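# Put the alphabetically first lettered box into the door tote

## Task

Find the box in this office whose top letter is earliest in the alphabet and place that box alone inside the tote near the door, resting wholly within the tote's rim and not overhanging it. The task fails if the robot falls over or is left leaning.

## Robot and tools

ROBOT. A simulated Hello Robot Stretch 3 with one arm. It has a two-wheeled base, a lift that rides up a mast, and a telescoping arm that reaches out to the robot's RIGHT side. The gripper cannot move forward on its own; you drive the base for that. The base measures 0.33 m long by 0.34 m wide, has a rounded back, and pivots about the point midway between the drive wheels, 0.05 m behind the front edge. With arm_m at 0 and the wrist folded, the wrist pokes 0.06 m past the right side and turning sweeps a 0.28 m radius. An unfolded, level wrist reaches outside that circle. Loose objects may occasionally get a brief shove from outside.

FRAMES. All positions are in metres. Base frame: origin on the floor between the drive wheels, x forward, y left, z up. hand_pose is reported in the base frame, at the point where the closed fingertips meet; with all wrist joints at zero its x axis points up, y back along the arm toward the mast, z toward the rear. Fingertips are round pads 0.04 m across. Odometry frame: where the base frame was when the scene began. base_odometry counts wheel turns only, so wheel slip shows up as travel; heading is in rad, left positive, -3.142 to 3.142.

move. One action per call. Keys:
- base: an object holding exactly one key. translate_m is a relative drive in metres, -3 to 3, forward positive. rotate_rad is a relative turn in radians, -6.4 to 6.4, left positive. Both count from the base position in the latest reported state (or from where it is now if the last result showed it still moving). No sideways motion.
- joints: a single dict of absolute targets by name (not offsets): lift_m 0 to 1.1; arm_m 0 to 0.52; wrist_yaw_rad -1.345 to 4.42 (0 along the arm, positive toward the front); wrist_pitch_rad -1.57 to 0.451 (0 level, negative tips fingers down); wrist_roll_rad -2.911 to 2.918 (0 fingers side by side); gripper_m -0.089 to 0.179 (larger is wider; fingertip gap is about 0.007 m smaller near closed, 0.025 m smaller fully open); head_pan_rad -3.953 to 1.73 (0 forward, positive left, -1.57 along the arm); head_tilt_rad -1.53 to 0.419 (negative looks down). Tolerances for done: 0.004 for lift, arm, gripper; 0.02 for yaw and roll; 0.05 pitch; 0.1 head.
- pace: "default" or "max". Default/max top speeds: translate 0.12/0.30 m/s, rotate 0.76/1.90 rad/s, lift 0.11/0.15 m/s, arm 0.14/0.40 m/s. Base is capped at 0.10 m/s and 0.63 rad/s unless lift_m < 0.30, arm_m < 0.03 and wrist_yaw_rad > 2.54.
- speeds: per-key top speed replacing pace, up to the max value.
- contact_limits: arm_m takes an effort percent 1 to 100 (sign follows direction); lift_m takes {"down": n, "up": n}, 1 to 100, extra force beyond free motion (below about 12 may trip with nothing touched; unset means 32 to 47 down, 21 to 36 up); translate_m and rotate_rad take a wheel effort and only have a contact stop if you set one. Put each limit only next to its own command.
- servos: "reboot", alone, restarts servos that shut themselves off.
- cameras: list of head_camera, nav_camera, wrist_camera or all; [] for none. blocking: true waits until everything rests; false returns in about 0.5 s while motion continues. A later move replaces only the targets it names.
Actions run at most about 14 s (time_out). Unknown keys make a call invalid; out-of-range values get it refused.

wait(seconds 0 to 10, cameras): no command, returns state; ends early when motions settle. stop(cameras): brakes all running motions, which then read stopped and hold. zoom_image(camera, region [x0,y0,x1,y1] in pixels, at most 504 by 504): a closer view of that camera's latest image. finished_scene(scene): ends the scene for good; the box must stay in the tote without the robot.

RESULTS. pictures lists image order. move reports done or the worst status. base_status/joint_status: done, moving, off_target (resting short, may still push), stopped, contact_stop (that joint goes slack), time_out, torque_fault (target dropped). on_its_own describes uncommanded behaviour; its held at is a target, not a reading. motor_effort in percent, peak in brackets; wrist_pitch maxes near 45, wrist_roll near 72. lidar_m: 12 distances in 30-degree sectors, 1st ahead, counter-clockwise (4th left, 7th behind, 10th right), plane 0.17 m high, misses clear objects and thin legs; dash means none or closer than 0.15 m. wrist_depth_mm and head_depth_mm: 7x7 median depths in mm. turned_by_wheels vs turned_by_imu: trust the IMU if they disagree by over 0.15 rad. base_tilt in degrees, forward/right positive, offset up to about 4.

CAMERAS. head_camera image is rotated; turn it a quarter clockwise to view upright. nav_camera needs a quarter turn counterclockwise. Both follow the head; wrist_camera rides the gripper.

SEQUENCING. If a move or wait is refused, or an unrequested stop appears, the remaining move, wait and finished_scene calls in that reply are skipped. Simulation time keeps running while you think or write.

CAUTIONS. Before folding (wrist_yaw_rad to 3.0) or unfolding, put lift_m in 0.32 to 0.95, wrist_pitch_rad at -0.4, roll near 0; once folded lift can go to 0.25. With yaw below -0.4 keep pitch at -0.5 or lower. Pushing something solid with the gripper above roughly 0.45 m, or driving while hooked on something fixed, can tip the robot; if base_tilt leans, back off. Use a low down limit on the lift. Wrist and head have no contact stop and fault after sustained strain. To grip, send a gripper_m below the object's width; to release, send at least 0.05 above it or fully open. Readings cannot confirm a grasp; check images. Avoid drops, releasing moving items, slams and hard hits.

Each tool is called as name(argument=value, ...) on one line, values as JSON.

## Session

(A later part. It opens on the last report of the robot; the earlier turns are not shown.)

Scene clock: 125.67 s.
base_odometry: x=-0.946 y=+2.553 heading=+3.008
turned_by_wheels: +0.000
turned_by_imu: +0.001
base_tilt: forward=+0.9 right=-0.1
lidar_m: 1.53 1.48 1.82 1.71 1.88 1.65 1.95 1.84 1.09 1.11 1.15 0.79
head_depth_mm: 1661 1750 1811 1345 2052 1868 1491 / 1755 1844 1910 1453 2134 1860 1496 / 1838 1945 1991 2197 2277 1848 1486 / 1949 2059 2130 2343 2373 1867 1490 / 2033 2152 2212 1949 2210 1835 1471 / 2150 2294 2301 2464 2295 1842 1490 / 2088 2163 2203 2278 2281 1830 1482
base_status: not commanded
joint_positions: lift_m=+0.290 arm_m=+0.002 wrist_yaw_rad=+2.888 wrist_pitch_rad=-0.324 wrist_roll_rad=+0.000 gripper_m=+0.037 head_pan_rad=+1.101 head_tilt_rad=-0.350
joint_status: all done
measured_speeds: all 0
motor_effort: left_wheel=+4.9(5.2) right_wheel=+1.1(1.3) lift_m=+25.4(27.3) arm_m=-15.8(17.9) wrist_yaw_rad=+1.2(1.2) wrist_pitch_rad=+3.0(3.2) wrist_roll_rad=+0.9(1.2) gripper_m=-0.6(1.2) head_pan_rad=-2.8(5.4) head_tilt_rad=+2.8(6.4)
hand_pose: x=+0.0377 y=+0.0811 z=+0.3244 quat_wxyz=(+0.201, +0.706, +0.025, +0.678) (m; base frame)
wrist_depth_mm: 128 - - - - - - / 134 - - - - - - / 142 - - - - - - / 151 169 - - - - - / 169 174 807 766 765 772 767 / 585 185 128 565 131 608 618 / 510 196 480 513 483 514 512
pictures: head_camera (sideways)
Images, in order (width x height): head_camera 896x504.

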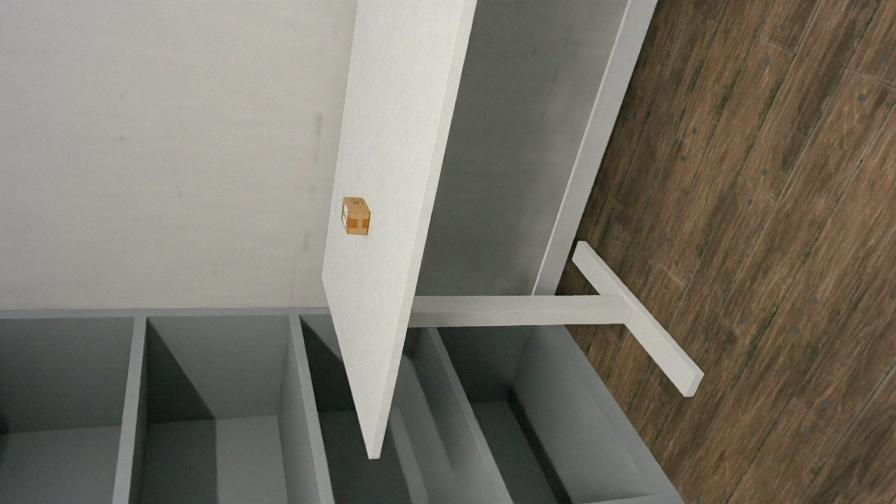

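move(base={"rotate_rad": 1.278}, joints={"head_pan_rad": -0.3, "head_tilt_rad": -0.38}, pace="max", cameras=["head_camera"])

move(base={"translate_m": 0.62}, pace="max", cameras=["head_camera"])

Scene clock: 140.03 s.
move: done
base_odometry: x=-0.946 y=+2.553 heading=-1.998
turned_by_wheels: +1.278
turned_by_imu: +1.273
base_tilt: forward=+0.9 right=-0.1
lidar_m: 1.82 1.71 1.42 1.65 1.85 1.84 1.09 1.17 1.16 0.80 1.95 1.49
head_depth_mm: 1604 1706 1748 1230 2023 1811 1466 / 1653 1761 1825 1970 2120 1789 1455 / 1723 1823 1869 2085 2199 1787 1450 / 1791 1920 1883 2170 2248 1796 1456 / 1861 1986 1891 2299 2338 1792 1442 / 1972 2087 1863 1922 2091 1771 1445 / 1995 2118 1940 2483 2234 1780 1446
base_status: done
joint_positions: lift_m=+0.290 arm_m=+0.002 wrist_yaw_rad=+2.888 wrist_pitch_rad=-0.324 wrist_roll_rad=+0.000 gripper_m=+0.037 head_pan_rad=-0.316 head_tilt_rad=-0.378
joint_status: all done
measured_speeds: translate_m=+0.000 rotate_rad=+0.000 lift_m=+0.000 arm_m=+0.000 wrist_yaw_rad=+0.000 wrist_pitch_rad=+0.000 wrist_roll_rad=+0.000 head_pan_rad=+0.024 head_tilt_rad=+0.000
motor_effort: left_wheel=-8.0(17.4) right_wheel=+9.9(16.6) lift_m=+23.9(24.7) arm_m=-23.4(23.4) wrist_yaw_rad=+1.2(1.4) wrist_pitch_rad=+2.8(3.3) wrist_roll_rad=+0.8(1.2) gripper_m=+0.5(1.2) head_pan_rad=+2.3(4.9) head_tilt_rad=-2.8(5.1)
hand_pose: x=+0.0377 y=+0.0811 z=+0.3244 quat_wxyz=(+0.201, +0.706, +0.025, +0.678) (m; base frame)
wrist_depth_mm: 128 - - - - - - / 134 - - - - - - / 142 - - - - - - / 151 170 - - - - - / 169 173 806 770 767 766 773 / 589 184 128 573 131 614 614 / 509 196 478 509 478 514 513
pictures: head_camera (sideways)
Images, in order (width x height): head_camera 896x504.

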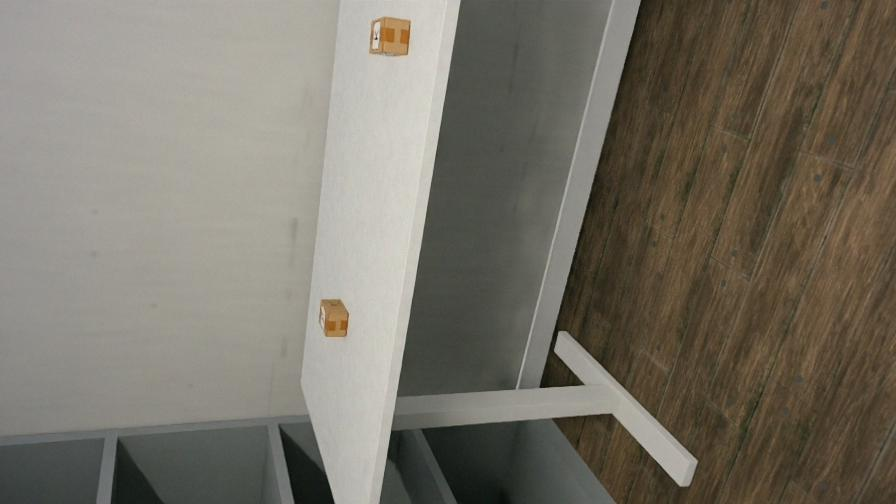

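Scene clock: 143.40 s.
move: done
base_odometry: x=-1.203 y=+1.989 heading=-1.998
turned_by_wheels: +0.000
turned_by_imu: -0.001
base_tilt: forward=+1.1 right=-0.3
lidar_m: 1.21 1.14 1.11 1.14 2.34 2.32 1.71 1.55 1.10 1.68 1.11 1.45
head_depth_mm: 1194 1265 1338 1063 734 1628 1458 / 1241 1317 1394 1058 764 1680 1453 / 1292 1362 1444 1049 794 1741 1453 / 1349 1425 1507 1039 831 1779 1446 / 1400 1501 1571 1037 1871 1732 1455 / 1462 1554 1642 1034 1352 1492 1413 / 1464 1585 1684 1026 2001 1706 1441
base_status: done
joint_positions: lift_m=+0.290 arm_m=+0.002 wrist_yaw_rad=+2.888 wrist_pitch_rad=-0.324 wrist_roll_rad=+0.000 gripper_m=+0.037 head_pan_rad=-0.301 head_tilt_rad=-0.380
joint_status: not commanded
measured_speeds: all 0
motor_effort: left_wheel=-1.1(12.4) right_wheel=+5.8(17.5) lift_m=+23.2(24.2) arm_m=-22.3(23.6) wrist_yaw_rad=+1.0(1.3) wrist_pitch_rad=+3.0(3.4) wrist_roll_rad=+0.9(1.2) gripper_m=+0.5(1.4) head_pan_rad=+2.1(4.8) head_tilt_rad=-2.0(3.0)
hand_pose: x=+0.0377 y=+0.0811 z=+0.3244 quat_wxyz=(+0.201, +0.706, +0.025, +0.678) (m; base frame)
wrist_depth_mm: 128 - - - - - - / 134 - - - - - - / 142 - - - - - - / 151 169 - - - 954 898 / 169 173 812 773 767 770 765 / 588 185 128 567 131 617 606 / 509 198 479 514 480 508 510
pictures: head_camera (sideways)
Images, in order (width x height): head_camera 896x504.

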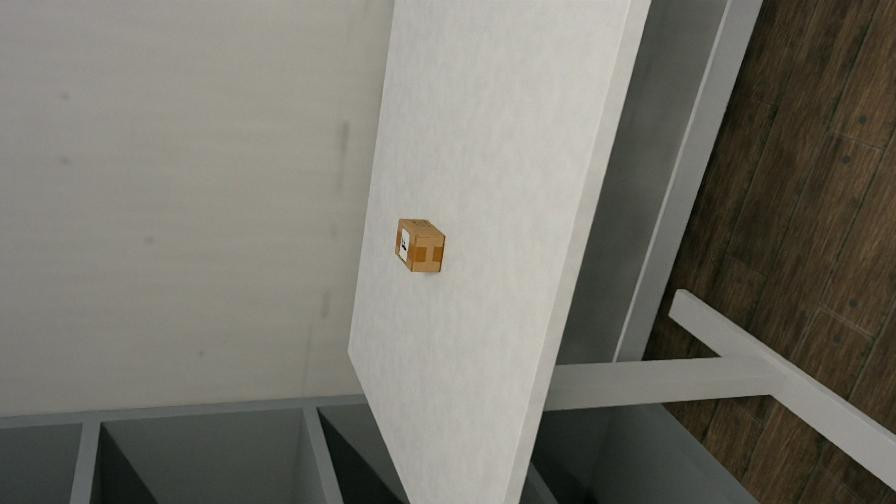

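zoom_image(camera="head_camera", region=[388, 210, 453, 280])

Scaled by 7.200 from the camera's 896x504 image, which has a finer 1280x720 frame.

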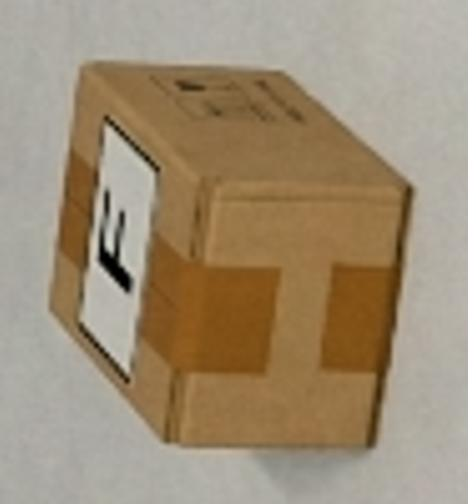

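move(joints={"head_pan_rad": -2.587, "head_tilt_rad": -0.35}, pace="max", cameras=["head_camera"])

Scene clock: 150.87 s.
move: done
base_odometry: x=-1.203 y=+1.989 heading=-1.998
turned_by_wheels: +0.000
turned_by_imu: +0.001
base_tilt: forward=+1.2 right=-0.2
lidar_m: 1.20 1.14 1.11 1.14 2.34 2.32 1.71 1.55 1.10 1.68 1.11 1.45
head_depth_mm: 1529 1641 1723 1089 2046 1865 1495 / 1485 1580 1649 1080 1985 1846 1494 / 1446 1528 1595 1000 1881 1844 1486 / 1388 1478 1548 997 1835 1849 1476 / 1343 1420 1503 984 1745 1802 1474 / 1299 1385 1453 979 1219 1677 1400 / 1263 1337 1406 978 1612 1708 1475
base_status: not commanded
joint_positions: lift_m=+0.290 arm_m=+0.002 wrist_yaw_rad=+2.888 wrist_pitch_rad=-0.324 wrist_roll_rad=+0.000 gripper_m=+0.037 head_pan_rad=-2.634 head_tilt_rad=-0.354
joint_status: all done
measured_speeds: all 0
motor_effort: left_wheel=-1.0(1.3) right_wheel=+5.7(6.4) lift_m=+22.1(22.6) arm_m=-21.5(22.3) wrist_yaw_rad=+0.6(1.3) wrist_pitch_rad=+2.9(3.2) wrist_roll_rad=+0.8(1.1) gripper_m=-0.3(1.0) head_pan_rad=+2.0(5.6) head_tilt_rad=+3.7(6.7)
hand_pose: x=+0.0377 y=+0.0811 z=+0.3244 quat_wxyz=(+0.201, +0.706, +0.025, +0.678) (m; base frame)
wrist_depth_mm: 128 - - - - - - / 134 - - - - - - / 142 - - - - - - / 152 169 - - - 967 897 / 169 173 800 765 756 766 767 / 590 184 128 568 131 616 612 / 507 197 483 509 482 514 511
pictures: head_camera (sideways)
Images, in order (width x height): head_camera 896x504.

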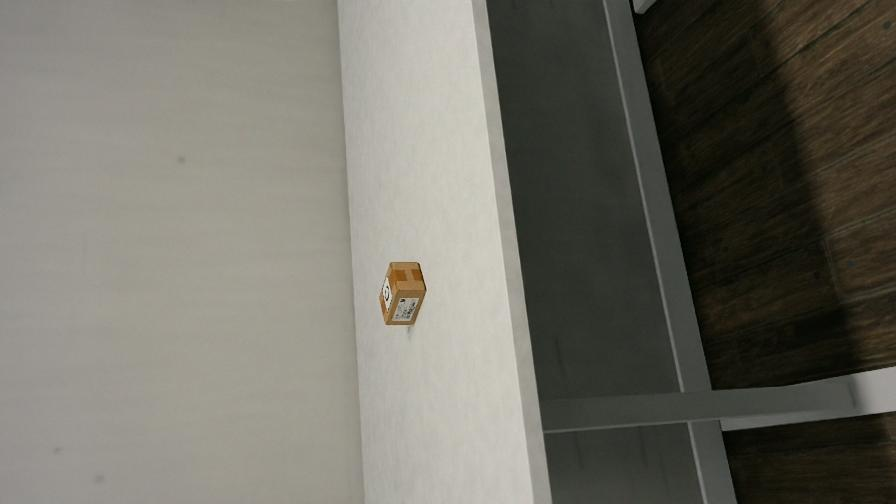

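zoom_image(camera="head_camera", region=[370, 255, 435, 330])

Scaled by 6.720 from the camera's 896x504 image, which has a finer 1280x720 frame.

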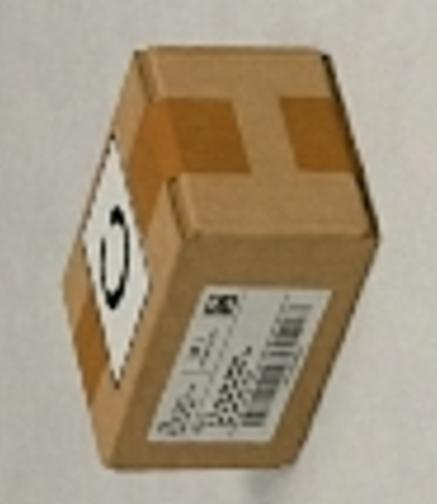

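move(base={"rotate_rad": 0.038}, pace="max", cameras=[])

move(base={"translate_m": -0.71}, pace="max", cameras=[])

move(base={"rotate_rad": -0.37}, joints={"lift_m": 0.94, "wrist_pitch_rad": -0.4, "head_pan_rad": -1.57, "head_tilt_rad": -0.5}, pace="max", cameras=["head_camera"])

Scene clock: 173.30 s.
move: done
base_odometry: x=-1.203 y=+1.989 heading=-1.961
turned_by_wheels: +0.038
turned_by_imu: +0.038
base_tilt: forward=+1.0 right=-0.1
lidar_m: 1.20 1.14 1.11 1.66 2.34 2.33 1.72 1.10 1.10 1.70 1.11 1.45
head_depth_mm: 1460 1550 1626 1025 1950 1875 1507 / 1413 1513 1576 1018 1868 1867 1497 / 1387 1484 1560 1010 1806 1870 1501 / 1357 1432 1508 1008 1758 1841 1481 / 1326 1401 1475 1000 1691 1797 1413 / 1300 1367 1431 996 1647 1731 1478 / 1267 1338 1409 1480 1608 1716 1486
base_status: done
joint_positions: lift_m=+0.290 arm_m=+0.002 wrist_yaw_rad=+2.888 wrist_pitch_rad=-0.324 wrist_roll_rad=+0.000 gripper_m=+0.037 head_pan_rad=-2.587 head_tilt_rad=-0.349
joint_status: not commanded
measured_speeds: all 0
motor_effort: left_wheel=-8.5(12.1) right_wheel=+10.5(13.8) lift_m=+21.4(21.4) arm_m=-21.0(21.0) wrist_yaw_rad=+1.2(1.3) wrist_pitch_rad=+3.0(3.1) wrist_roll_rad=+1.0(1.1) gripper_m=-0.4(1.0) head_pan_rad=+2.2(3.9) head_tilt_rad=+3.2(3.9)
hand_pose: x=+0.0377 y=+0.0811 z=+0.3244 quat_wxyz=(+0.201, +0.706, +0.025, +0.678) (m; base frame)
wrist_depth_mm: 128 - - - - - - / 134 - - - - - - / 142 - - - - - - / 151 169 - - - 952 912 / 169 173 799 766 765 774 769 / 591 184 128 566 131 612 615 / 503 197 481 515 481 511 516
pictures: none
No camera images: "cameras" was empty.

Scene clock: 177.00 s.
move: done
base_odometry: x=-0.933 y=+2.646 heading=-1.961
turned_by_wheels: +0.000
turned_by_imu: +0.001
base_tilt: forward=+1.0 right=-0.2
lidar_m: 1.82 1.51 1.50 1.69 1.80 1.79 1.01 1.09 1.08 0.76 1.92 1.54
head_depth_mm: 1016 1075 1157 1030 686 514 414 / 987 1050 1125 1021 682 513 412 / 963 1023 1101 1015 682 511 410 / 945 1000 1064 1011 676 510 409 / 924 978 1038 1003 673 508 409 / 903 951 1011 992 670 506 408 / 883 928 989 987 669 505 408
base_status: done
joint_positions: lift_m=+0.290 arm_m=+0.002 wrist_yaw_rad=+2.888 wrist_pitch_rad=-0.324 wrist_roll_rad=+0.000 gripper_m=+0.037 head_pan_rad=-2.587 head_tilt_rad=-0.349
joint_status: not commanded
measured_speeds: all 0
motor_effort: left_wheel=-1.5(16.5) right_wheel=-4.8(13.5) lift_m=+23.7(23.7) arm_m=-20.1(21.2) wrist_yaw_rad=+1.1(1.4) wrist_pitch_rad=+3.1(3.4) wrist_roll_rad=+0.8(1.2) gripper_m=+0.7(1.2) head_pan_rad=+3.8(4.1) head_tilt_rad=+3.5(4.4)
hand_pose: x=+0.0377 y=+0.0811 z=+0.3244 quat_wxyz=(+0.201, +0.706, +0.025, +0.678) (m; base frame)
wrist_depth_mm: 128 - - - - - - / 134 - - - - - - / 142 - - - - - - / 151 170 - - - - - / 169 173 804 767 765 762 778 / 584 185 128 565 131 605 615 / 506 197 477 511 481 511 507
pictures: none
No camera images: "cameras" was empty.

Scene clock: 182.13 s.
move: done
base_odometry: x=-0.933 y=+2.646 heading=-2.330
turned_by_wheels: -0.370
turned_by_imu: -0.368
base_tilt: forward=+1.0 right=-0.1
lidar_m: 2.00 1.81 1.50 1.70 1.98 1.79 1.79 1.00 1.08 0.76 0.77 1.54
head_depth_mm: 876 942 996 716 539 457 - / 909 976 1020 717 538 432 - / 941 1012 1060 674 535 442 - / 982 1060 1070 668 535 441 - / 1018 1110 1051 708 534 441 - / 1066 1165 1229 704 533 467 1352 / 1110 1225 1328 705 531 1463 1315
base_status: done
joint_positions: lift_m=+0.940 arm_m=+0.002 wrist_yaw_rad=+2.888 wrist_pitch_rad=-0.416 wrist_roll_rad=+0.000 gripper_m=+0.037 head_pan_rad=-1.569 head_tilt_rad=-0.500
joint_status: all done
measured_speeds: all 0
motor_effort: left_wheel=+9.5(14.0) right_wheel=-8.7(14.9) lift_m=+29.5(32.6) arm_m=-23.1(23.7) wrist_yaw_rad=+1.2(1.4) wrist_pitch_rad=+2.5(5.4) wrist_roll_rad=+0.8(1.2) gripper_m=-0.5(1.3) head_pan_rad=-2.7(5.4) head_tilt_rad=-2.3(4.2)
hand_pose: x=+0.0350 y=+0.0708 z=+0.9532 quat_wxyz=(+0.232, +0.704, +0.058, +0.668) (m; base frame)
wrist_depth_mm: 129 - - - - - - / 137 - - - - - - / 147 176 - - - - - / 164 179 - - - - - / - 182 - - - - - / - 202 127 - 131 - - / - - - - - - -
pictures: head_camera (sideways)
Images, in order (width x height): head_camera 896x504.

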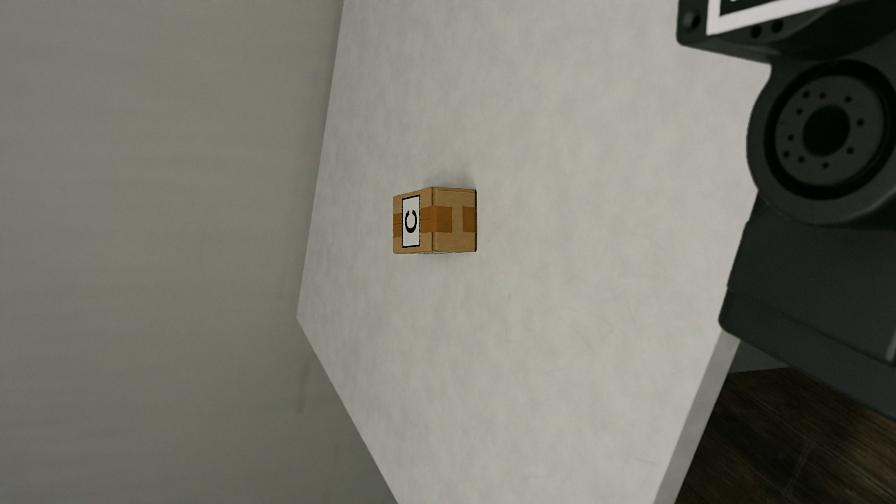

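move(joints={"wrist_yaw_rad": 1.2, "wrist_pitch_rad": -0.4, "wrist_roll_rad": 0}, pace="max", cameras=[])

move(joints={"lift_m": 1.1}, pace="max", cameras=[])

move(joints={"wrist_yaw_rad": 0, "wrist_pitch_rad": -1.2, "gripper_m": 0.179}, pace="max", cameras=[])

move(joints={"arm_m": 0.30}, contact_limits={"arm_m": 40}, cameras=["wrist_camera", "head_camera"])

Scene clock: 197.57 s.
move: done
base_odometry: x=-0.933 y=+2.646 heading=-2.330
turned_by_wheels: +0.000
turned_by_imu: +0.001
base_tilt: forward=+0.9 right=-0.2
lidar_m: 2.00 1.80 1.50 1.69 1.99 1.78 1.80 1.00 1.08 0.76 0.77 1.53
head_depth_mm: 884 941 991 717 538 459 - / 908 977 1019 714 537 443 - / 942 1018 1063 672 535 431 - / 982 1064 1060 656 533 428 1321 / 1017 1110 1053 705 534 440 1268 / 1062 1167 1233 706 532 452 - / 1107 1207 1344 704 531 1491 -
base_status: not commanded
joint_positions: lift_m=+0.940 arm_m=+0.002 wrist_yaw_rad=+1.203 wrist_pitch_rad=-0.416 wrist_roll_rad=+0.000 gripper_m=+0.037 head_pan_rad=-1.570 head_tilt_rad=-0.500
joint_status: all done
measured_speeds: all 0
motor_effort: left_wheel=+9.5(9.7) right_wheel=-8.9(9.1) lift_m=+29.1(29.5) arm_m=-21.7(22.6) wrist_yaw_rad=-2.5(6.8) wrist_pitch_rad=+2.6(5.4) wrist_roll_rad=+0.8(2.7) gripper_m=+0.2(1.0) head_pan_rad=-3.5(4.6) head_tilt_rad=-2.6(4.3)
hand_pose: x=+0.1883 y=-0.2276 z=+0.9532 quat_wxyz=(+0.653, +0.512, -0.487, +0.271) (m; base frame)
wrist_depth_mm: - - - - - - - / - - - - - - - / - - - - - - - / - - - - - 252 230 / - - - - - - 195 / - - 127 - 131 - 168 / - - - - - - 168
pictures: none
No camera images: "cameras" was empty.

Scene clock: 199.40 s.
move: done
base_odometry: x=-0.933 y=+2.646 heading=-2.330
turned_by_wheels: +0.000
turned_by_imu: +0.000
base_tilt: forward=+1.2 right=-0.2
lidar_m: 2.00 1.81 1.51 1.70 1.98 1.78 1.80 1.00 1.08 0.76 0.77 1.54
head_depth_mm: - - - - - - 371 / - - - - - - 387 / 960 - 996 - - - 1272 / 980 1062 1058 676 - - 1266 / 1020 1110 1050 742 - - 1231 / 1062 1161 1232 - - - 1292 / 1115 1205 - - - - 1323
base_status: not commanded
joint_positions: lift_m=+1.098 arm_m=+0.002 wrist_yaw_rad=+1.203 wrist_pitch_rad=-0.417 wrist_roll_rad=+0.000 gripper_m=+0.037 head_pan_rad=-1.570 head_tilt_rad=-0.500
joint_status: all done
joint sent to its limit — lift_m, upper limit.
measured_speeds: all 0
motor_effort: left_wheel=+9.6(9.7) right_wheel=-8.5(9.2) lift_m=+30.1(33.2) arm_m=-21.0(22.0) wrist_yaw_rad=-2.4(2.6) wrist_pitch_rad=+2.8(3.2) wrist_roll_rad=+1.0(1.1) gripper_m=+0.1(0.9) head_pan_rad=-2.9(4.0) head_tilt_rad=-2.8(3.7)
hand_pose: x=+0.1882 y=-0.2275 z=+1.1105 quat_wxyz=(+0.654, +0.512, -0.487, +0.271) (m; base frame)
wrist_depth_mm: - - - - - - - / - - - - - - - / - - - - - - - / - - - - - - - / - - - - 158 - - / - - 127 - 128 - - / - - - - - - -
pictures: none
No camera images: "cameras" was empty.

Scene clock: 201.37 s.
move: done
base_odometry: x=-0.933 y=+2.646 heading=-2.330
turned_by_wheels: +0.000
turned_by_imu: +0.000
base_tilt: forward=+1.1 right=-0.2
lidar_m: 2.00 1.81 1.50 1.70 1.98 1.79 1.79 1.00 1.08 0.76 0.77 1.54
head_depth_mm: - - - - - - - / - - - - - - - / 957 - 994 - - - - / 983 1061 1061 671 533 441 1267 / 1020 1108 1051 709 533 441 1244 / 1070 1161 1231 705 531 466 1390 / 1109 1217 1338 702 530 1462 1321
base_status: not commanded
joint_positions: lift_m=+1.098 arm_m=+0.002 wrist_yaw_rad=+0.003 wrist_pitch_rad=-1.201 wrist_roll_rad=+0.000 gripper_m=+0.179 head_pan_rad=-1.570 head_tilt_rad=-0.500
joint_status: all done
measured_speeds: all 0
motor_effort: left_wheel=+9.5(9.6) right_wheel=-9.0(9.0) lift_m=+30.2(30.7) arm_m=-20.3(21.6) wrist_yaw_rad=-2.3(7.9) wrist_pitch_rad=-0.1(3.3) wrist_roll_rad=+0.8(1.1) gripper_m=-0.1(95.4) head_pan_rad=-2.8(4.4) head_tilt_rad=-1.7(3.8)
hand_pose: x=-0.0214 y=-0.2168 z=+0.9886 quat_wxyz=(+0.584, +0.401, -0.582, -0.399) (m; base frame)
wrist_depth_mm: 251 248 248 245 245 243 244 / - 245 237 236 234 233 233 / - - - 230 225 226 224 / - - - - - 217 215 / - - - - - - 211 / - - - - - 136 - / 114 - - 976 - - 107
pictures: none
No camera images: "cameras" was empty.

Scene clock: 204.77 s.
move: done
base_odometry: x=-0.933 y=+2.646 heading=-2.330
turned_by_wheels: +0.000
turned_by_imu: +0.001
base_tilt: forward=+1.0 right=+0.1
lidar_m: 2.00 1.81 1.50 1.69 1.99 1.78 1.79 1.00 1.08 0.76 0.77 1.54
head_depth_mm: 331 323 996 718 539 431 371 / 326 330 939 714 536 430 387 / 345 341 374 644 536 429 1267 / 980 1063 1062 654 535 429 1293 / 1023 1105 1052 708 534 440 1217 / 1061 1162 1230 704 533 466 1312 / 1109 1217 1338 702 529 1453 1323
base_status: not commanded
joint_positions: lift_m=+1.098 arm_m=+0.300 wrist_yaw_rad=+0.003 wrist_pitch_rad=-1.203 wrist_roll_rad=+0.000 gripper_m=+0.179 head_pan_rad=-1.570 head_tilt_rad=-0.500
joint_status: all done
measured_speeds: all 0
motor_effort: left_wheel=+9.6(9.7) right_wheel=-8.6(9.2) lift_m=+29.8(30.3) arm_m=+23.3(26.5) wrist_yaw_rad=-2.1(2.7) wrist_pitch_rad=+0.2(0.7) wrist_roll_rad=+0.8(1.2) gripper_m=+0.5(1.3) head_pan_rad=-2.7(4.5) head_tilt_rad=-1.9(3.8)
contact_limits: arm_m 40 (drawing in: default 40, maximum 55; extending or still: default 49, maximum 70)
hand_pose: x=-0.0214 y=-0.5147 z=+0.9885 quat_wxyz=(+0.584, +0.401, -0.582, -0.399) (m; base frame)
wrist_depth_mm: 247 247 188 188 243 242 242 / 238 236 206 214 232 232 231 / 227 226 226 225 224 224 223 / 219 218 217 216 216 215 214 / 212 210 210 209 207 208 207 / - 201 202 202 201 198 197 / 115 195 196 195 194 192 106
pictures: head_camera (sideways), wrist_camera
Images, in order (width x height): head_camera 896x504, wrist_camera 644x364.

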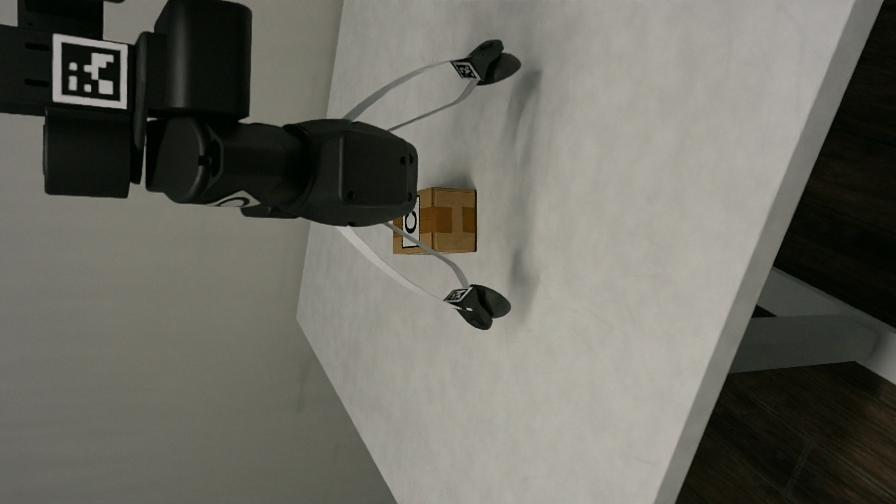

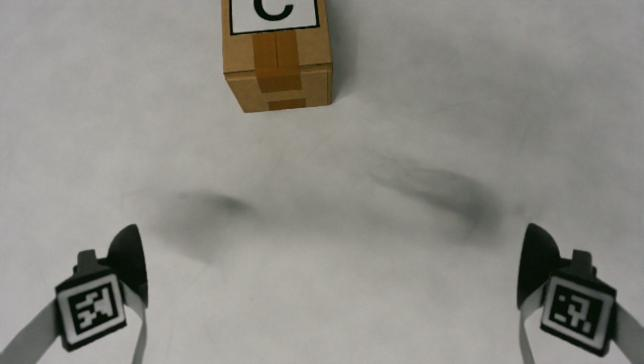

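move(base={"rotate_rad": 0.046}, cameras=["wrist_camera"])

Scene clock: 210.97 s.
move: done
base_odometry: x=-0.933 y=+2.646 heading=-2.285
turned_by_wheels: +0.046
turned_by_imu: +0.046
base_tilt: forward=+1.0 right=-0.1
lidar_m: 1.95 1.81 1.50 1.70 1.94 1.79 1.04 1.00 1.08 0.76 1.36 1.53
head_depth_mm: 331 322 997 715 540 432 378 / 326 330 937 713 536 430 388 / 345 342 374 641 536 430 1267 / 1005 1084 1061 676 533 429 1324 / 1051 1137 1057 707 533 454 1211 / 1100 1194 1291 707 532 1443 1337 / 1157 1268 1406 704 531 1491 1322
base_status: done
joint_positions: lift_m=+1.098 arm_m=+0.300 wrist_yaw_rad=+0.003 wrist_pitch_rad=-1.203 wrist_roll_rad=+0.000 gripper_m=+0.179 head_pan_rad=-1.570 head_tilt_rad=-0.500
joint_status: not commanded
measured_speeds: all 0
motor_effort: left_wheel=-9.5(10.3) right_wheel=+9.8(10.5) lift_m=+29.4(29.5) arm_m=+8.5(11.6) wrist_yaw_rad=-2.5(2.7) wrist_pitch_rad=+0.3(0.6) wrist_roll_rad=+0.9(1.1) gripper_m=+0.4(1.0) head_pan_rad=-3.2(3.7) head_tilt_rad=-2.7(2.7)
contact_limits: arm_m 40 (drawing in: default 40, maximum 55; extending or still: default 49, maximum 70)
hand_pose: x=-0.0214 y=-0.5147 z=+0.9885 quat_wxyz=(+0.584, +0.401, -0.582, -0.399) (m; base frame)
wrist_depth_mm: 247 247 245 185 243 242 241 / 238 235 235 185 232 232 232 / 228 227 226 225 224 223 222 / 218 218 218 217 215 215 214 / 211 210 210 209 208 207 206 / - 201 202 202 201 199 196 / 115 195 196 195 194 193 106
pictures: wrist_camera
Images, in order (width x height): wrist_camera 644x364.

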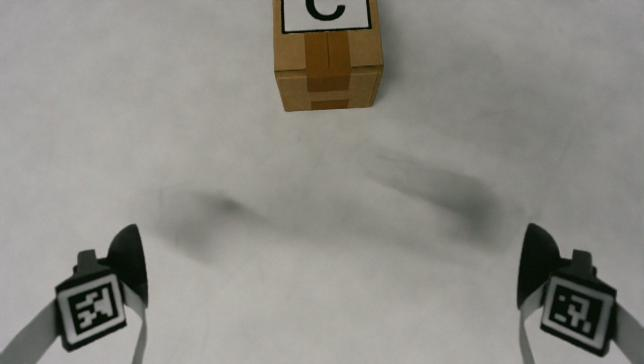

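move(joints={"lift_m": 1.068}, cameras=[])

move(joints={"arm_m": 0.438}, contact_limits={"arm_m": 40}, cameras=["wrist_camera", "head_camera"])

Scene clock: 218.30 s.
move: done
base_odometry: x=-0.933 y=+2.646 heading=-2.285
turned_by_wheels: +0.000
turned_by_imu: +0.001
base_tilt: forward=+1.0 right=-0.1
lidar_m: 1.95 1.81 1.50 1.70 1.95 1.78 1.04 1.01 1.08 0.76 1.36 1.54
head_depth_mm: 857 339 940 718 539 432 378 / 888 341 399 682 537 431 388 / 950 355 370 415 536 430 1273 / 998 1081 1060 659 533 429 1318 / 1046 1138 1060 708 534 454 1211 / 1095 1194 1283 704 532 1446 1324 / 1155 1261 1408 705 532 1490 1324
base_status: not commanded
joint_positions: lift_m=+1.068 arm_m=+0.300 wrist_yaw_rad=+0.003 wrist_pitch_rad=-1.203 wrist_roll_rad=+0.000 gripper_m=+0.179 head_pan_rad=-1.570 head_tilt_rad=-0.500
joint_status: all done
measured_speeds: all 0
motor_effort: left_wheel=-9.4(9.6) right_wheel=+9.5(10.1) lift_m=+20.6(26.7) arm_m=-7.3(7.4) wrist_yaw_rad=-2.3(2.7) wrist_pitch_rad=+0.3(0.7) wrist_roll_rad=+0.9(1.2) gripper_m=+1.2(1.2) head_pan_rad=-2.7(3.5) head_tilt_rad=-1.8(3.2)
contact_limits: arm_m 40 (drawing in: default 40, maximum 55; extending or still: default 49, maximum 70)
hand_pose: x=-0.0214 y=-0.5147 z=+0.9590 quat_wxyz=(+0.584, +0.401, -0.582, -0.399) (m; base frame)
wrist_depth_mm: 212 211 210 152 207 207 206 / 204 203 201 184 198 198 199 / 195 194 194 193 192 191 190 / 189 187 187 186 185 185 184 / 181 180 179 179 178 177 177 / - 171 173 173 172 170 168 / 114 167 167 167 166 166 107
pictures: none
No camera images: "cameras" was empty.

Scene clock: 220.57 s.
move: done
base_odometry: x=-0.933 y=+2.646 heading=-2.285
turned_by_wheels: +0.000
turned_by_imu: +0.000
base_tilt: forward=+1.1 right=-0.1
lidar_m: 1.95 1.81 1.50 1.70 1.95 1.79 1.04 1.00 1.08 0.76 1.36 1.54
head_depth_mm: 857 945 997 717 538 432 378 / 482 459 1026 668 537 431 387 / 948 475 516 650 535 429 1272 / 994 1087 1059 677 533 429 1320 / 1051 1138 1056 707 533 454 1210 / 1101 1195 1293 705 532 1460 1320 / 1150 1267 1397 703 531 1489 1326
base_status: not commanded
joint_positions: lift_m=+1.068 arm_m=+0.438 wrist_yaw_rad=+0.003 wrist_pitch_rad=-1.203 wrist_roll_rad=+0.000 gripper_m=+0.179 head_pan_rad=-1.570 head_tilt_rad=-0.500
joint_status: all done
measured_speeds: all 0
motor_effort: left_wheel=-9.1(9.7) right_wheel=+9.5(10.2) lift_m=+26.1(26.4) arm_m=+23.4(26.2) wrist_yaw_rad=-2.2(2.6) wrist_pitch_rad=+0.3(0.7) wrist_roll_rad=+0.8(1.1) gripper_m=+0.2(1.2) head_pan_rad=-2.5(4.4) head_tilt_rad=-2.1(3.1)
contact_limits: arm_m 40 (drawing in: default 40, maximum 55; extending or still: default 49, maximum 70)
hand_pose: x=-0.0214 y=-0.6526 z=+0.9589 quat_wxyz=(+0.584, +0.401, -0.582, -0.400) (m; base frame)
wrist_depth_mm: 211 209 209 208 208 206 206 / 202 202 201 200 199 198 199 / 194 193 193 192 192 191 191 / 187 187 184 133 184 184 184 / 181 180 178 128 177 177 177 / - 171 172 124 170 170 168 / 114 166 166 120 165 165 107
pictures: head_camera (sideways), wrist_camera
Images, in order (width x height): head_camera 896x504, wrist_camera 644x364.

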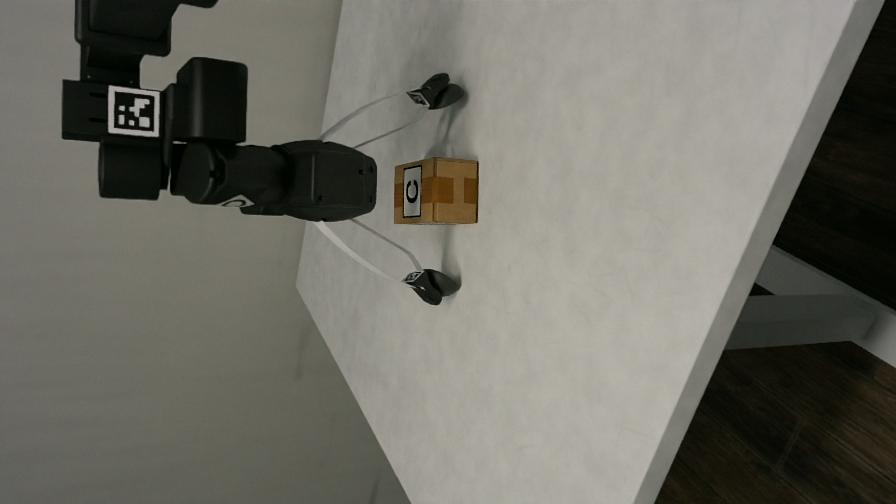

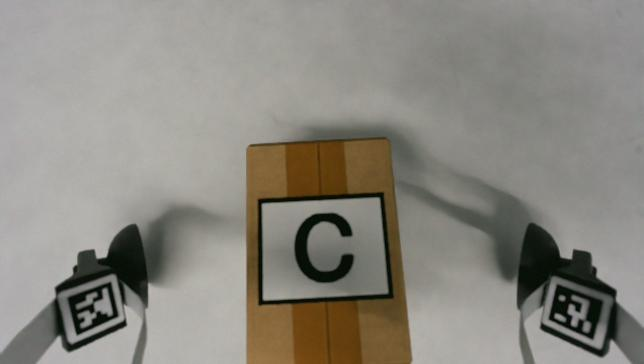

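move(joints={"gripper_m": 0.02}, cameras=["wrist_camera"])

move(joints={"lift_m": 1.1}, cameras=["wrist_camera", "head_camera"])

Scene clock: 225.50 s.
move: done
base_odometry: x=-0.933 y=+2.645 heading=-2.285
turned_by_wheels: +0.000
turned_by_imu: +0.001
base_tilt: forward=+1.0 right=-0.3
lidar_m: 1.95 1.81 1.50 1.69 1.95 1.79 1.04 1.00 1.08 0.76 1.35 1.54
head_depth_mm: 855 943 996 722 539 432 378 / 481 459 1026 684 538 431 388 / 941 474 518 655 536 429 1268 / 1006 1087 1062 680 535 429 1324 / 1050 1146 1056 710 534 453 1212 / 1099 1203 1288 708 533 1457 1322 / 1158 1265 1401 704 531 1488 1325
base_status: not commanded
joint_positions: lift_m=+1.068 arm_m=+0.438 wrist_yaw_rad=+0.003 wrist_pitch_rad=-1.188 wrist_roll_rad=+0.000 gripper_m=+0.021 head_pan_rad=-1.570 head_tilt_rad=-0.500
joint_status: all done
measured_speeds: all 0
motor_effort: left_wheel=-8.5(9.6) right_wheel=+7.1(9.8) lift_m=+8.2(30.5) arm_m=+15.5(19.1) wrist_yaw_rad=-2.5(2.5) wrist_pitch_rad=-2.5(2.7) wrist_roll_rad=+0.9(1.1) gripper_m=-25.3(99.9) head_pan_rad=-2.9(3.3) head_tilt_rad=-1.5(2.7)
contact_limits: arm_m 40 (drawing in: default 40, maximum 55; extending or still: default 49, maximum 70)
hand_pose: x=-0.0214 y=-0.6564 z=+0.9601 quat_wxyz=(+0.587, +0.397, -0.585, -0.395) (m; base frame)
wrist_depth_mm: 219 219 218 217 215 215 214 / 210 209 207 207 206 205 204 / 200 200 199 198 197 197 195 / 192 191 188 137 189 188 188 / 184 184 154 132 152 181 180 / - 178 128 127 128 174 173 / 171 169 167 123 166 115 168
pictures: wrist_camera
Images, in order (width x height): wrist_camera 644x364.

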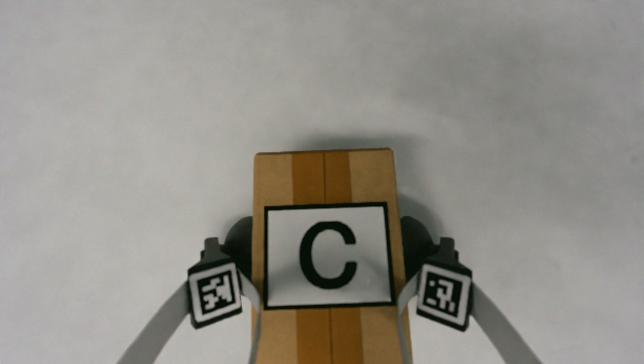

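Scene clock: 226.57 s.
move: done
base_odometry: x=-0.933 y=+2.645 heading=-2.285
turned_by_wheels: +0.000
turned_by_imu: +0.000
base_tilt: forward=+0.9 right=-0.1
lidar_m: 1.95 1.81 1.50 1.70 1.94 1.79 1.04 1.01 1.08 0.76 1.36 1.53
head_depth_mm: 427 941 998 716 538 432 373 / 439 466 1023 684 539 430 387 / 925 470 530 641 535 430 1269 / 998 1083 1058 680 535 429 1322 / 1048 1134 1057 710 534 453 1216 / 1094 1193 1289 705 531 1454 1326 / 1153 1264 1401 706 531 1497 1319
base_status: not commanded
joint_positions: lift_m=+1.098 arm_m=+0.438 wrist_yaw_rad=+0.003 wrist_pitch_rad=-1.204 wrist_roll_rad=+0.000 gripper_m=+0.021 head_pan_rad=-1.570 head_tilt_rad=-0.500
joint_status: all done
joint sent to its limit — lift_m, upper limit.
measured_speeds: all 0
motor_effort: left_wheel=-8.3(8.7) right_wheel=+7.2(7.7) lift_m=+30.6(32.2) arm_m=+13.7(15.4) wrist_yaw_rad=-2.1(2.6) wrist_pitch_rad=+0.6(3.1) wrist_roll_rad=+0.8(1.2) gripper_m=-18.9(25.7) head_pan_rad=-1.5(3.3) head_tilt_rad=-1.5(2.8)
contact_limits: arm_m 40 (drawing in: default 40, maximum 55; extending or still: default 49, maximum 70)
hand_pose: x=-0.0214 y=-0.6523 z=+0.9884 quat_wxyz=(+0.584, +0.402, -0.582, -0.400) (m; base frame)
wrist_depth_mm: 245 245 243 241 242 241 239 / 236 235 234 233 232 231 230 / 228 225 225 224 223 222 221 / 218 217 215 144 213 215 213 / 210 209 209 139 151 207 206 / 203 204 128 135 132 199 199 / 195 196 194 129 190 190 192
pictures: head_camera (sideways), wrist_camera
Images, in order (width x height): head_camera 896x504, wrist_camera 644x364.

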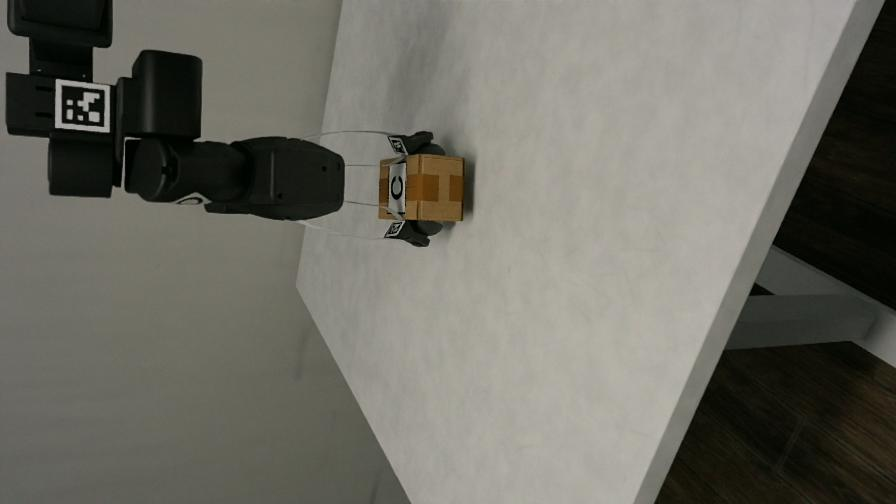

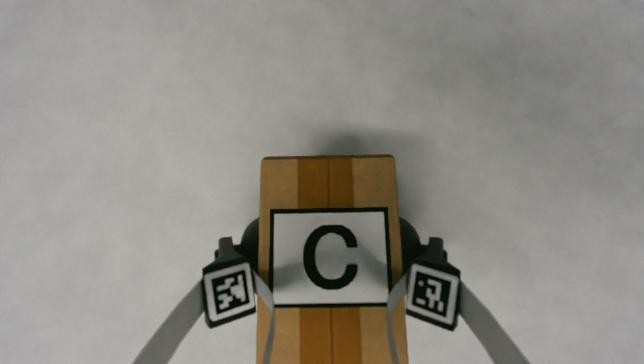

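move(joints={"arm_m": 0.0}, speeds={"arm_m": 0.25}, cameras=[])

move(base={"rotate_rad": 2.08}, joints={"head_pan_rad": -0.1, "head_tilt_rad": -0.5}, cameras=["wrist_camera", "nav_camera"])

Scene clock: 246.07 s.
move: done
base_odometry: x=-0.933 y=+2.645 heading=-2.285
turned_by_wheels: +0.000
turned_by_imu: +0.001
base_tilt: forward=+1.2 right=-0.1
lidar_m: 1.94 1.81 1.50 1.70 1.94 1.78 1.04 1.01 1.08 0.75 1.36 1.53
head_depth_mm: - - - - - - - / - - - - - - - / 977 - 995 - - - - / 1002 1087 1060 743 534 442 - / 1045 1142 1059 709 533 454 1198 / 1099 1200 1297 704 532 1453 1323 / 1156 1272 1401 705 531 1500 1325
base_status: not commanded
joint_positions: lift_m=+1.098 arm_m=+0.002 wrist_yaw_rad=+0.003 wrist_pitch_rad=-1.205 wrist_roll_rad=+0.000 gripper_m=+0.021 head_pan_rad=-1.570 head_tilt_rad=-0.500
joint_status: all done
joint sent to its limit — arm_m, lower limit.
measured_speeds: all 0
motor_effort: left_wheel=-8.5(8.6) right_wheel=+7.2(8.1) lift_m=+30.4(31.3) arm_m=-22.6(25.7) wrist_yaw_rad=-1.9(2.6) wrist_pitch_rad=+1.0(1.2) wrist_roll_rad=+0.8(1.0) gripper_m=-18.5(20.2) head_pan_rad=-2.0(3.7) head_tilt_rad=-0.5(2.6)
hand_pose: x=-0.0214 y=-0.2158 z=+0.9883 quat_wxyz=(+0.583, +0.402, -0.581, -0.400) (m; base frame)
wrist_depth_mm: 264 246 246 245 244 242 242 / - - 237 233 233 232 232 / - - - 233 225 224 223 / - - - 145 226 217 215 / - - - 139 157 - 210 / - - 128 135 132 - - / - - - 130 - - -
pictures: none
No camera images: "cameras" was empty.

Scene clock: 250.47 s.
move: done
base_odometry: x=-0.933 y=+2.645 heading=-0.205
turned_by_wheels: +2.079
turned_by_imu: +2.073
base_tilt: forward=+0.9 right=-0.1
lidar_m: 1.97 1.78 1.80 1.00 1.08 0.76 0.78 1.53 2.00 1.81 1.50 1.69
head_depth_mm: 2634 2936 3258 1935 1883 1600 1337 / 2403 2614 2986 2640 1980 1587 1330 / 2188 2383 2625 2640 1970 1579 1329 / 2026 2200 2421 2449 1969 1582 1329 / 1860 2015 2195 2370 1958 1579 1312 / 1738 1867 2011 2194 1955 1571 1328 / 1616 1726 1874 2012 1942 1567 1320
base_status: done
joint_positions: lift_m=+1.098 arm_m=+0.002 wrist_yaw_rad=+0.003 wrist_pitch_rad=-1.205 wrist_roll_rad=+0.000 gripper_m=+0.021 head_pan_rad=-0.098 head_tilt_rad=-0.500
joint_status: all done
measured_speeds: all 0
motor_effort: left_wheel=-10.9(15.1) right_wheel=+11.4(14.9) lift_m=+29.4(30.6) arm_m=-23.3(23.9) wrist_yaw_rad=-2.1(2.4) wrist_pitch_rad=+1.0(1.2) wrist_roll_rad=+0.8(1.1) gripper_m=-18.7(20.1) head_pan_rad=-2.9(5.2) head_tilt_rad=-0.4(4.1)
hand_pose: x=-0.0214 y=-0.2158 z=+0.9883 quat_wxyz=(+0.583, +0.402, -0.581, -0.400) (m; base frame)
wrist_depth_mm: - - - - - - - / - - - - - - - / - - - - - - - / - - - 144 - - - / - - - 139 156 - - / - - 127 135 132 - - / - - - 129 - - -
pictures: nav_camera (sideways), wrist_camera
Images, in order (width x height): nav_camera 672x504, wrist_camera 644x364.

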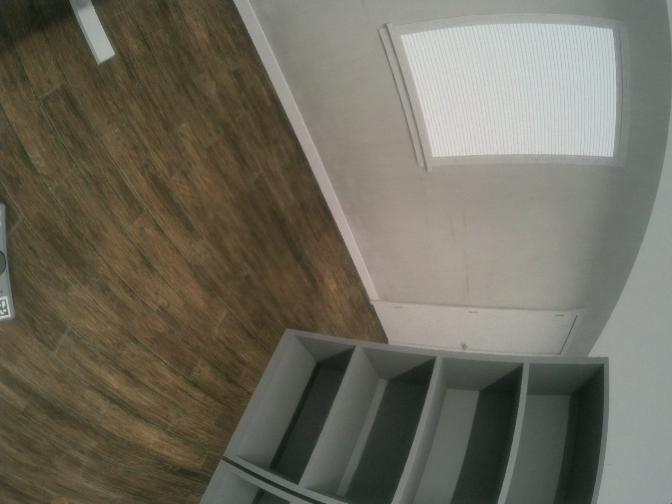

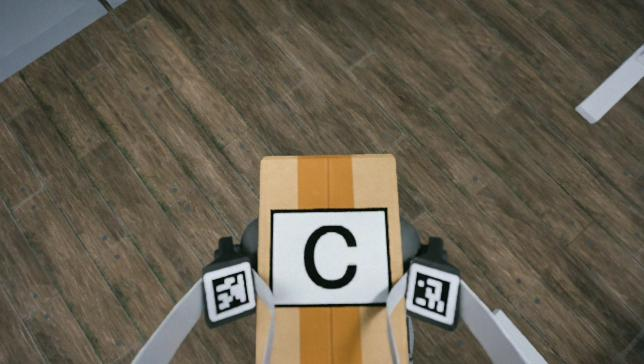

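move(base={"translate_m": 0.87}, joints={"lift_m": 0.5}, cameras=[])

move(base={"translate_m": 0.87}, cameras=["wrist_camera", "nav_camera"])

Scene clock: 262.47 s.
move: done
base_odometry: x=-0.081 y=+2.468 heading=-0.205
turned_by_wheels: +0.000
turned_by_imu: +0.001
base_tilt: forward=+0.8 right=-0.3
lidar_m: 1.24 1.12 1.13 1.37 1.64 1.64 1.61 2.28 1.92 1.19 1.38 0.95
head_depth_mm: 1668 1874 2082 2333 1998 1586 1331 / 1511 1663 1872 2108 1980 1595 1334 / 1367 1502 1672 1848 1964 1577 1325 / 1265 1363 1500 1663 1827 1587 1329 / 1167 1258 1371 1494 1646 1575 1323 / 1088 1165 1261 1371 1503 1552 1324 / 1022 1087 1164 1257 1367 1467 1321
base_status: done
joint_positions: lift_m=+0.500 arm_m=+0.002 wrist_yaw_rad=+0.003 wrist_pitch_rad=-1.205 wrist_roll_rad=+0.000 gripper_m=+0.021 head_pan_rad=-0.100 head_tilt_rad=-0.500
joint_status: all done
measured_speeds: all 0
motor_effort: left_wheel=+5.8(12.5) right_wheel=+4.3(17.9) lift_m=+21.5(26.8) arm_m=-18.1(23.4) wrist_yaw_rad=-2.1(2.8) wrist_pitch_rad=+0.7(1.3) wrist_roll_rad=+0.7(1.2) gripper_m=-18.6(20.1) head_pan_rad=-2.9(4.8) head_tilt_rad=-0.3(2.2)
hand_pose: x=-0.0214 y=-0.2158 z=+0.3908 quat_wxyz=(+0.583, +0.402, -0.581, -0.400) (m; base frame)
wrist_depth_mm: 676 679 671 672 662 656 649 / 641 640 645 632 642 631 635 / 627 619 618 619 612 608 608 / 597 593 595 145 586 585 582 / 568 574 568 139 156 565 563 / 547 556 128 135 132 546 538 / 536 530 527 129 368 520 520
pictures: none
No camera images: "cameras" was empty.

Scene clock: 272.27 s.
move: done
base_odometry: x=+0.771 y=+2.291 heading=-0.205
turned_by_wheels: +0.000
turned_by_imu: +0.000
base_tilt: forward=+0.7 right=-0.2
lidar_m: 0.51 0.46 0.46 0.56 1.08 1.81 2.47 2.83 1.44 0.64 2.58 0.80
head_depth_mm: 654 732 828 960 1142 1397 1338 / 589 653 731 829 960 1132 1271 / 538 587 653 730 828 959 1131 / 493 537 587 649 728 826 961 / 456 493 537 588 650 725 825 / 425 456 491 534 586 649 727 / 397 424 456 492 535 586 650
base_status: done
joint_positions: lift_m=+0.500 arm_m=+0.002 wrist_yaw_rad=+0.003 wrist_pitch_rad=-1.205 wrist_roll_rad=+0.000 gripper_m=+0.021 head_pan_rad=-0.100 head_tilt_rad=-0.500
joint_status: not commanded
measured_speeds: all 0
motor_effort: left_wheel=+0.1(13.4) right_wheel=+10.9(14.3) lift_m=+22.4(22.9) arm_m=-13.0(18.3) wrist_yaw_rad=-2.0(2.9) wrist_pitch_rad=+0.5(1.3) wrist_roll_rad=+0.9(1.1) gripper_m=-19.2(20.2) head_pan_rad=-3.1(4.6) head_tilt_rad=+0.5(1.7)
hand_pose: x=-0.0214 y=-0.2158 z=+0.3908 quat_wxyz=(+0.583, +0.402, -0.581, -0.400) (m; base frame)
wrist_depth_mm: 673 668 673 659 659 656 660 / 652 649 639 640 636 635 631 / 617 619 619 609 615 605 605 / 597 596 593 145 589 585 579 / 579 580 566 139 156 565 561 / 551 546 128 135 132 543 541 / 534 530 525 130 372 515 523
pictures: nav_camera (sideways), wrist_camera
Images, in order (width x height): nav_camera 672x504, wrist_camera 644x364.

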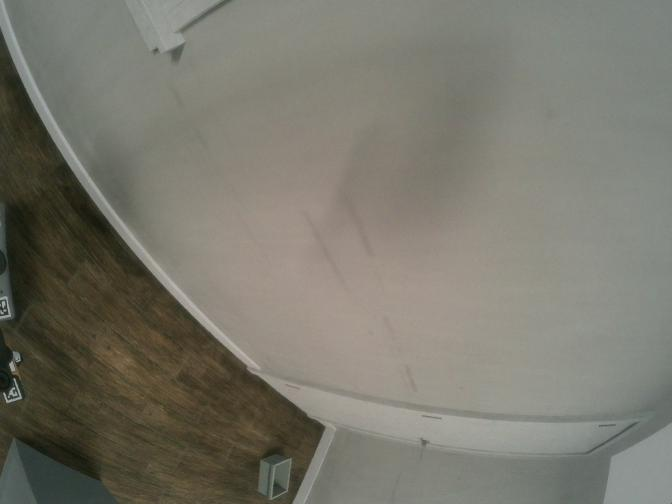

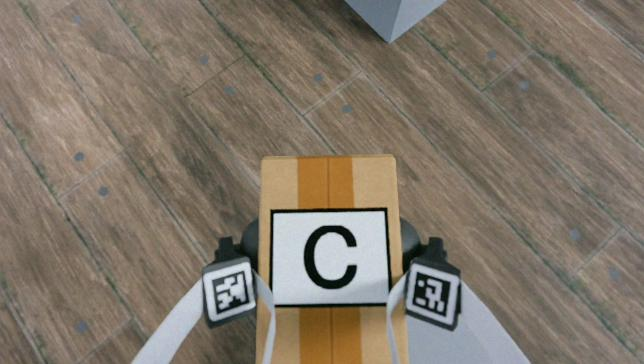

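move(base={"rotate_rad": -0.944}, joints={"head_pan_rad": 0.0, "head_tilt_rad": -0.45}, cameras=["head_camera"])

move(base={"translate_m": 0.78}, cameras=["head_camera"])

Scene clock: 285.73 s.
move: done
base_odometry: x=+0.771 y=+2.291 heading=-1.149
turned_by_wheels: -0.943
turned_by_imu: -0.941
base_tilt: forward=+1.0 right=-0.2
lidar_m: 2.23 0.70 0.48 0.46 0.47 0.61 1.44 1.81 2.47 2.36 0.64 0.68
head_depth_mm: 2157 2350 2552 2688 2119 1654 1374 / 2166 2339 2536 2680 2128 1659 1369 / 2190 2329 2527 2689 2107 1662 1384 / 2168 2377 2539 2686 2110 1658 1370 / 2159 2342 2547 2715 2098 1659 1365 / 2144 2203 2139 2188 1978 1645 1362 / 1428 1428 1441 1436 1519 1507 1338
base_status: done
joint_positions: lift_m=+0.500 arm_m=+0.002 wrist_yaw_rad=+0.003 wrist_pitch_rad=-1.205 wrist_roll_rad=+0.000 gripper_m=+0.021 head_pan_rad=-0.001 head_tilt_rad=-0.451
joint_status: all done
measured_speeds: all 0
motor_effort: left_wheel=+11.2(15.6) right_wheel=-9.8(14.1) lift_m=+23.4(23.5) arm_m=-15.0(15.1) wrist_yaw_rad=-2.0(2.6) wrist_pitch_rad=+0.7(1.1) wrist_roll_rad=+0.8(1.1) gripper_m=-18.8(20.2) head_pan_rad=+3.3(4.5) head_tilt_rad=+2.5(5.2)
hand_pose: x=-0.0214 y=-0.2158 z=+0.3908 quat_wxyz=(+0.583, +0.402, -0.581, -0.400) (m; base frame)
wrist_depth_mm: - 670 665 667 667 653 657 / - 636 652 644 632 631 633 / 619 619 615 615 606 611 606 / 596 592 601 145 587 589 584 / 572 572 573 139 156 564 558 / 555 556 128 135 132 539 546 / 539 525 525 129 371 517 526
pictures: head_camera (sideways)
Images, in order (width x height): head_camera 896x504.

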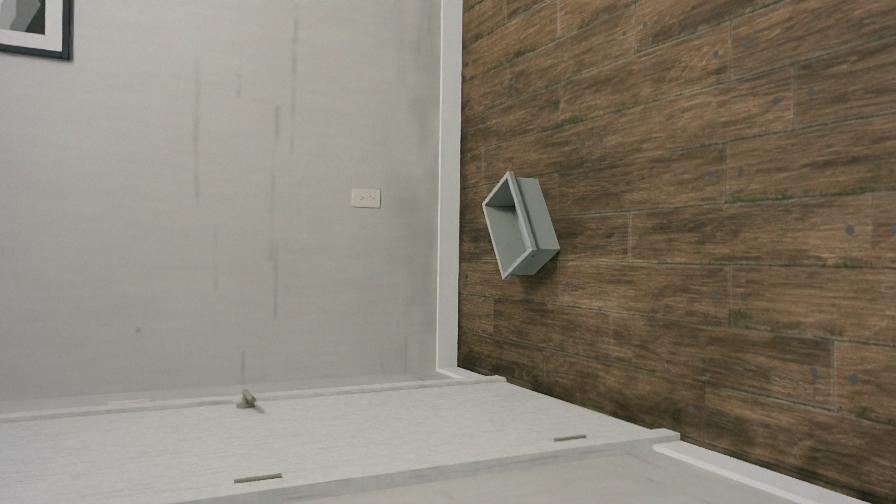

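Scene clock: 294.63 s.
move: done
base_odometry: x=+1.090 y=+1.579 heading=-1.149
turned_by_wheels: +0.000
turned_by_imu: +0.001
base_tilt: forward=+1.2 right=-0.3
lidar_m: 1.81 0.75 0.54 0.51 0.52 0.68 1.61 3.04 0.48 0.46 2.76 1.91
head_depth_mm: 1507 1630 1774 1932 2035 1679 1383 / 1519 1634 1768 1927 2043 1671 1369 / 1520 1633 1777 1923 2024 1612 1370 / 1521 1634 1772 1917 2029 1611 1373 / 1529 1620 1758 1938 2030 1604 1373 / 1524 1634 1771 1935 2023 1653 1366 / 1491 1609 1647 1663 1628 1553 1363
base_status: done
joint_positions: lift_m=+0.500 arm_m=+0.002 wrist_yaw_rad=+0.003 wrist_pitch_rad=-1.205 wrist_roll_rad=+0.000 gripper_m=+0.021 head_pan_rad=+0.000 head_tilt_rad=-0.450
joint_status: not commanded
measured_speeds: all 0
motor_effort: left_wheel=+5.3(18.0) right_wheel=+4.9(12.4) lift_m=+23.9(24.4) arm_m=-23.1(23.8) wrist_yaw_rad=-1.7(2.6) wrist_pitch_rad=+0.5(1.2) wrist_roll_rad=+0.8(1.3) gripper_m=-18.8(20.0) head_pan_rad=+3.9(4.5) head_tilt_rad=+2.1(4.8)
hand_pose: x=-0.0214 y=-0.2158 z=+0.3908 quat_wxyz=(+0.583, +0.402, -0.581, -0.400) (m; base frame)
wrist_depth_mm: 667 675 660 - - - 648 / 646 647 647 - - - 627 / 616 616 616 611 610 605 605 / 594 590 593 145 584 585 585 / 570 573 571 139 156 563 562 / 550 549 128 135 132 547 544 / 535 531 526 130 369 517 531
pictures: head_camera (sideways)
Images, in order (width x height): head_camera 896x504.

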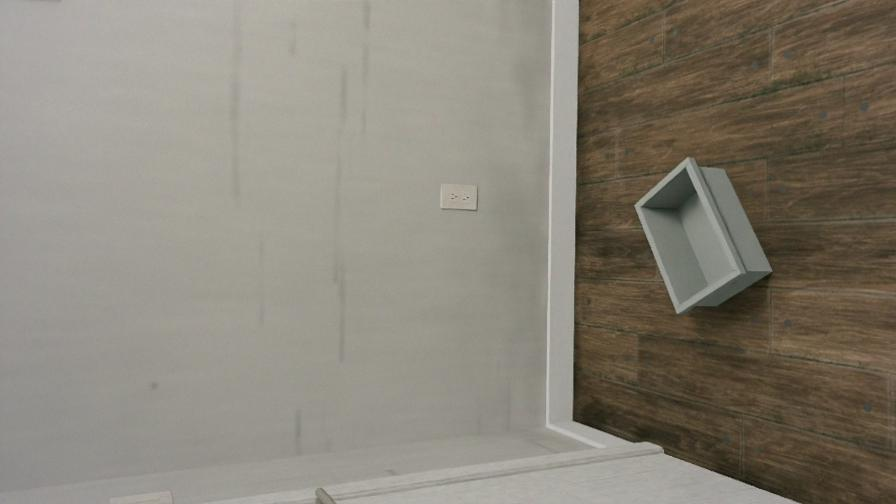

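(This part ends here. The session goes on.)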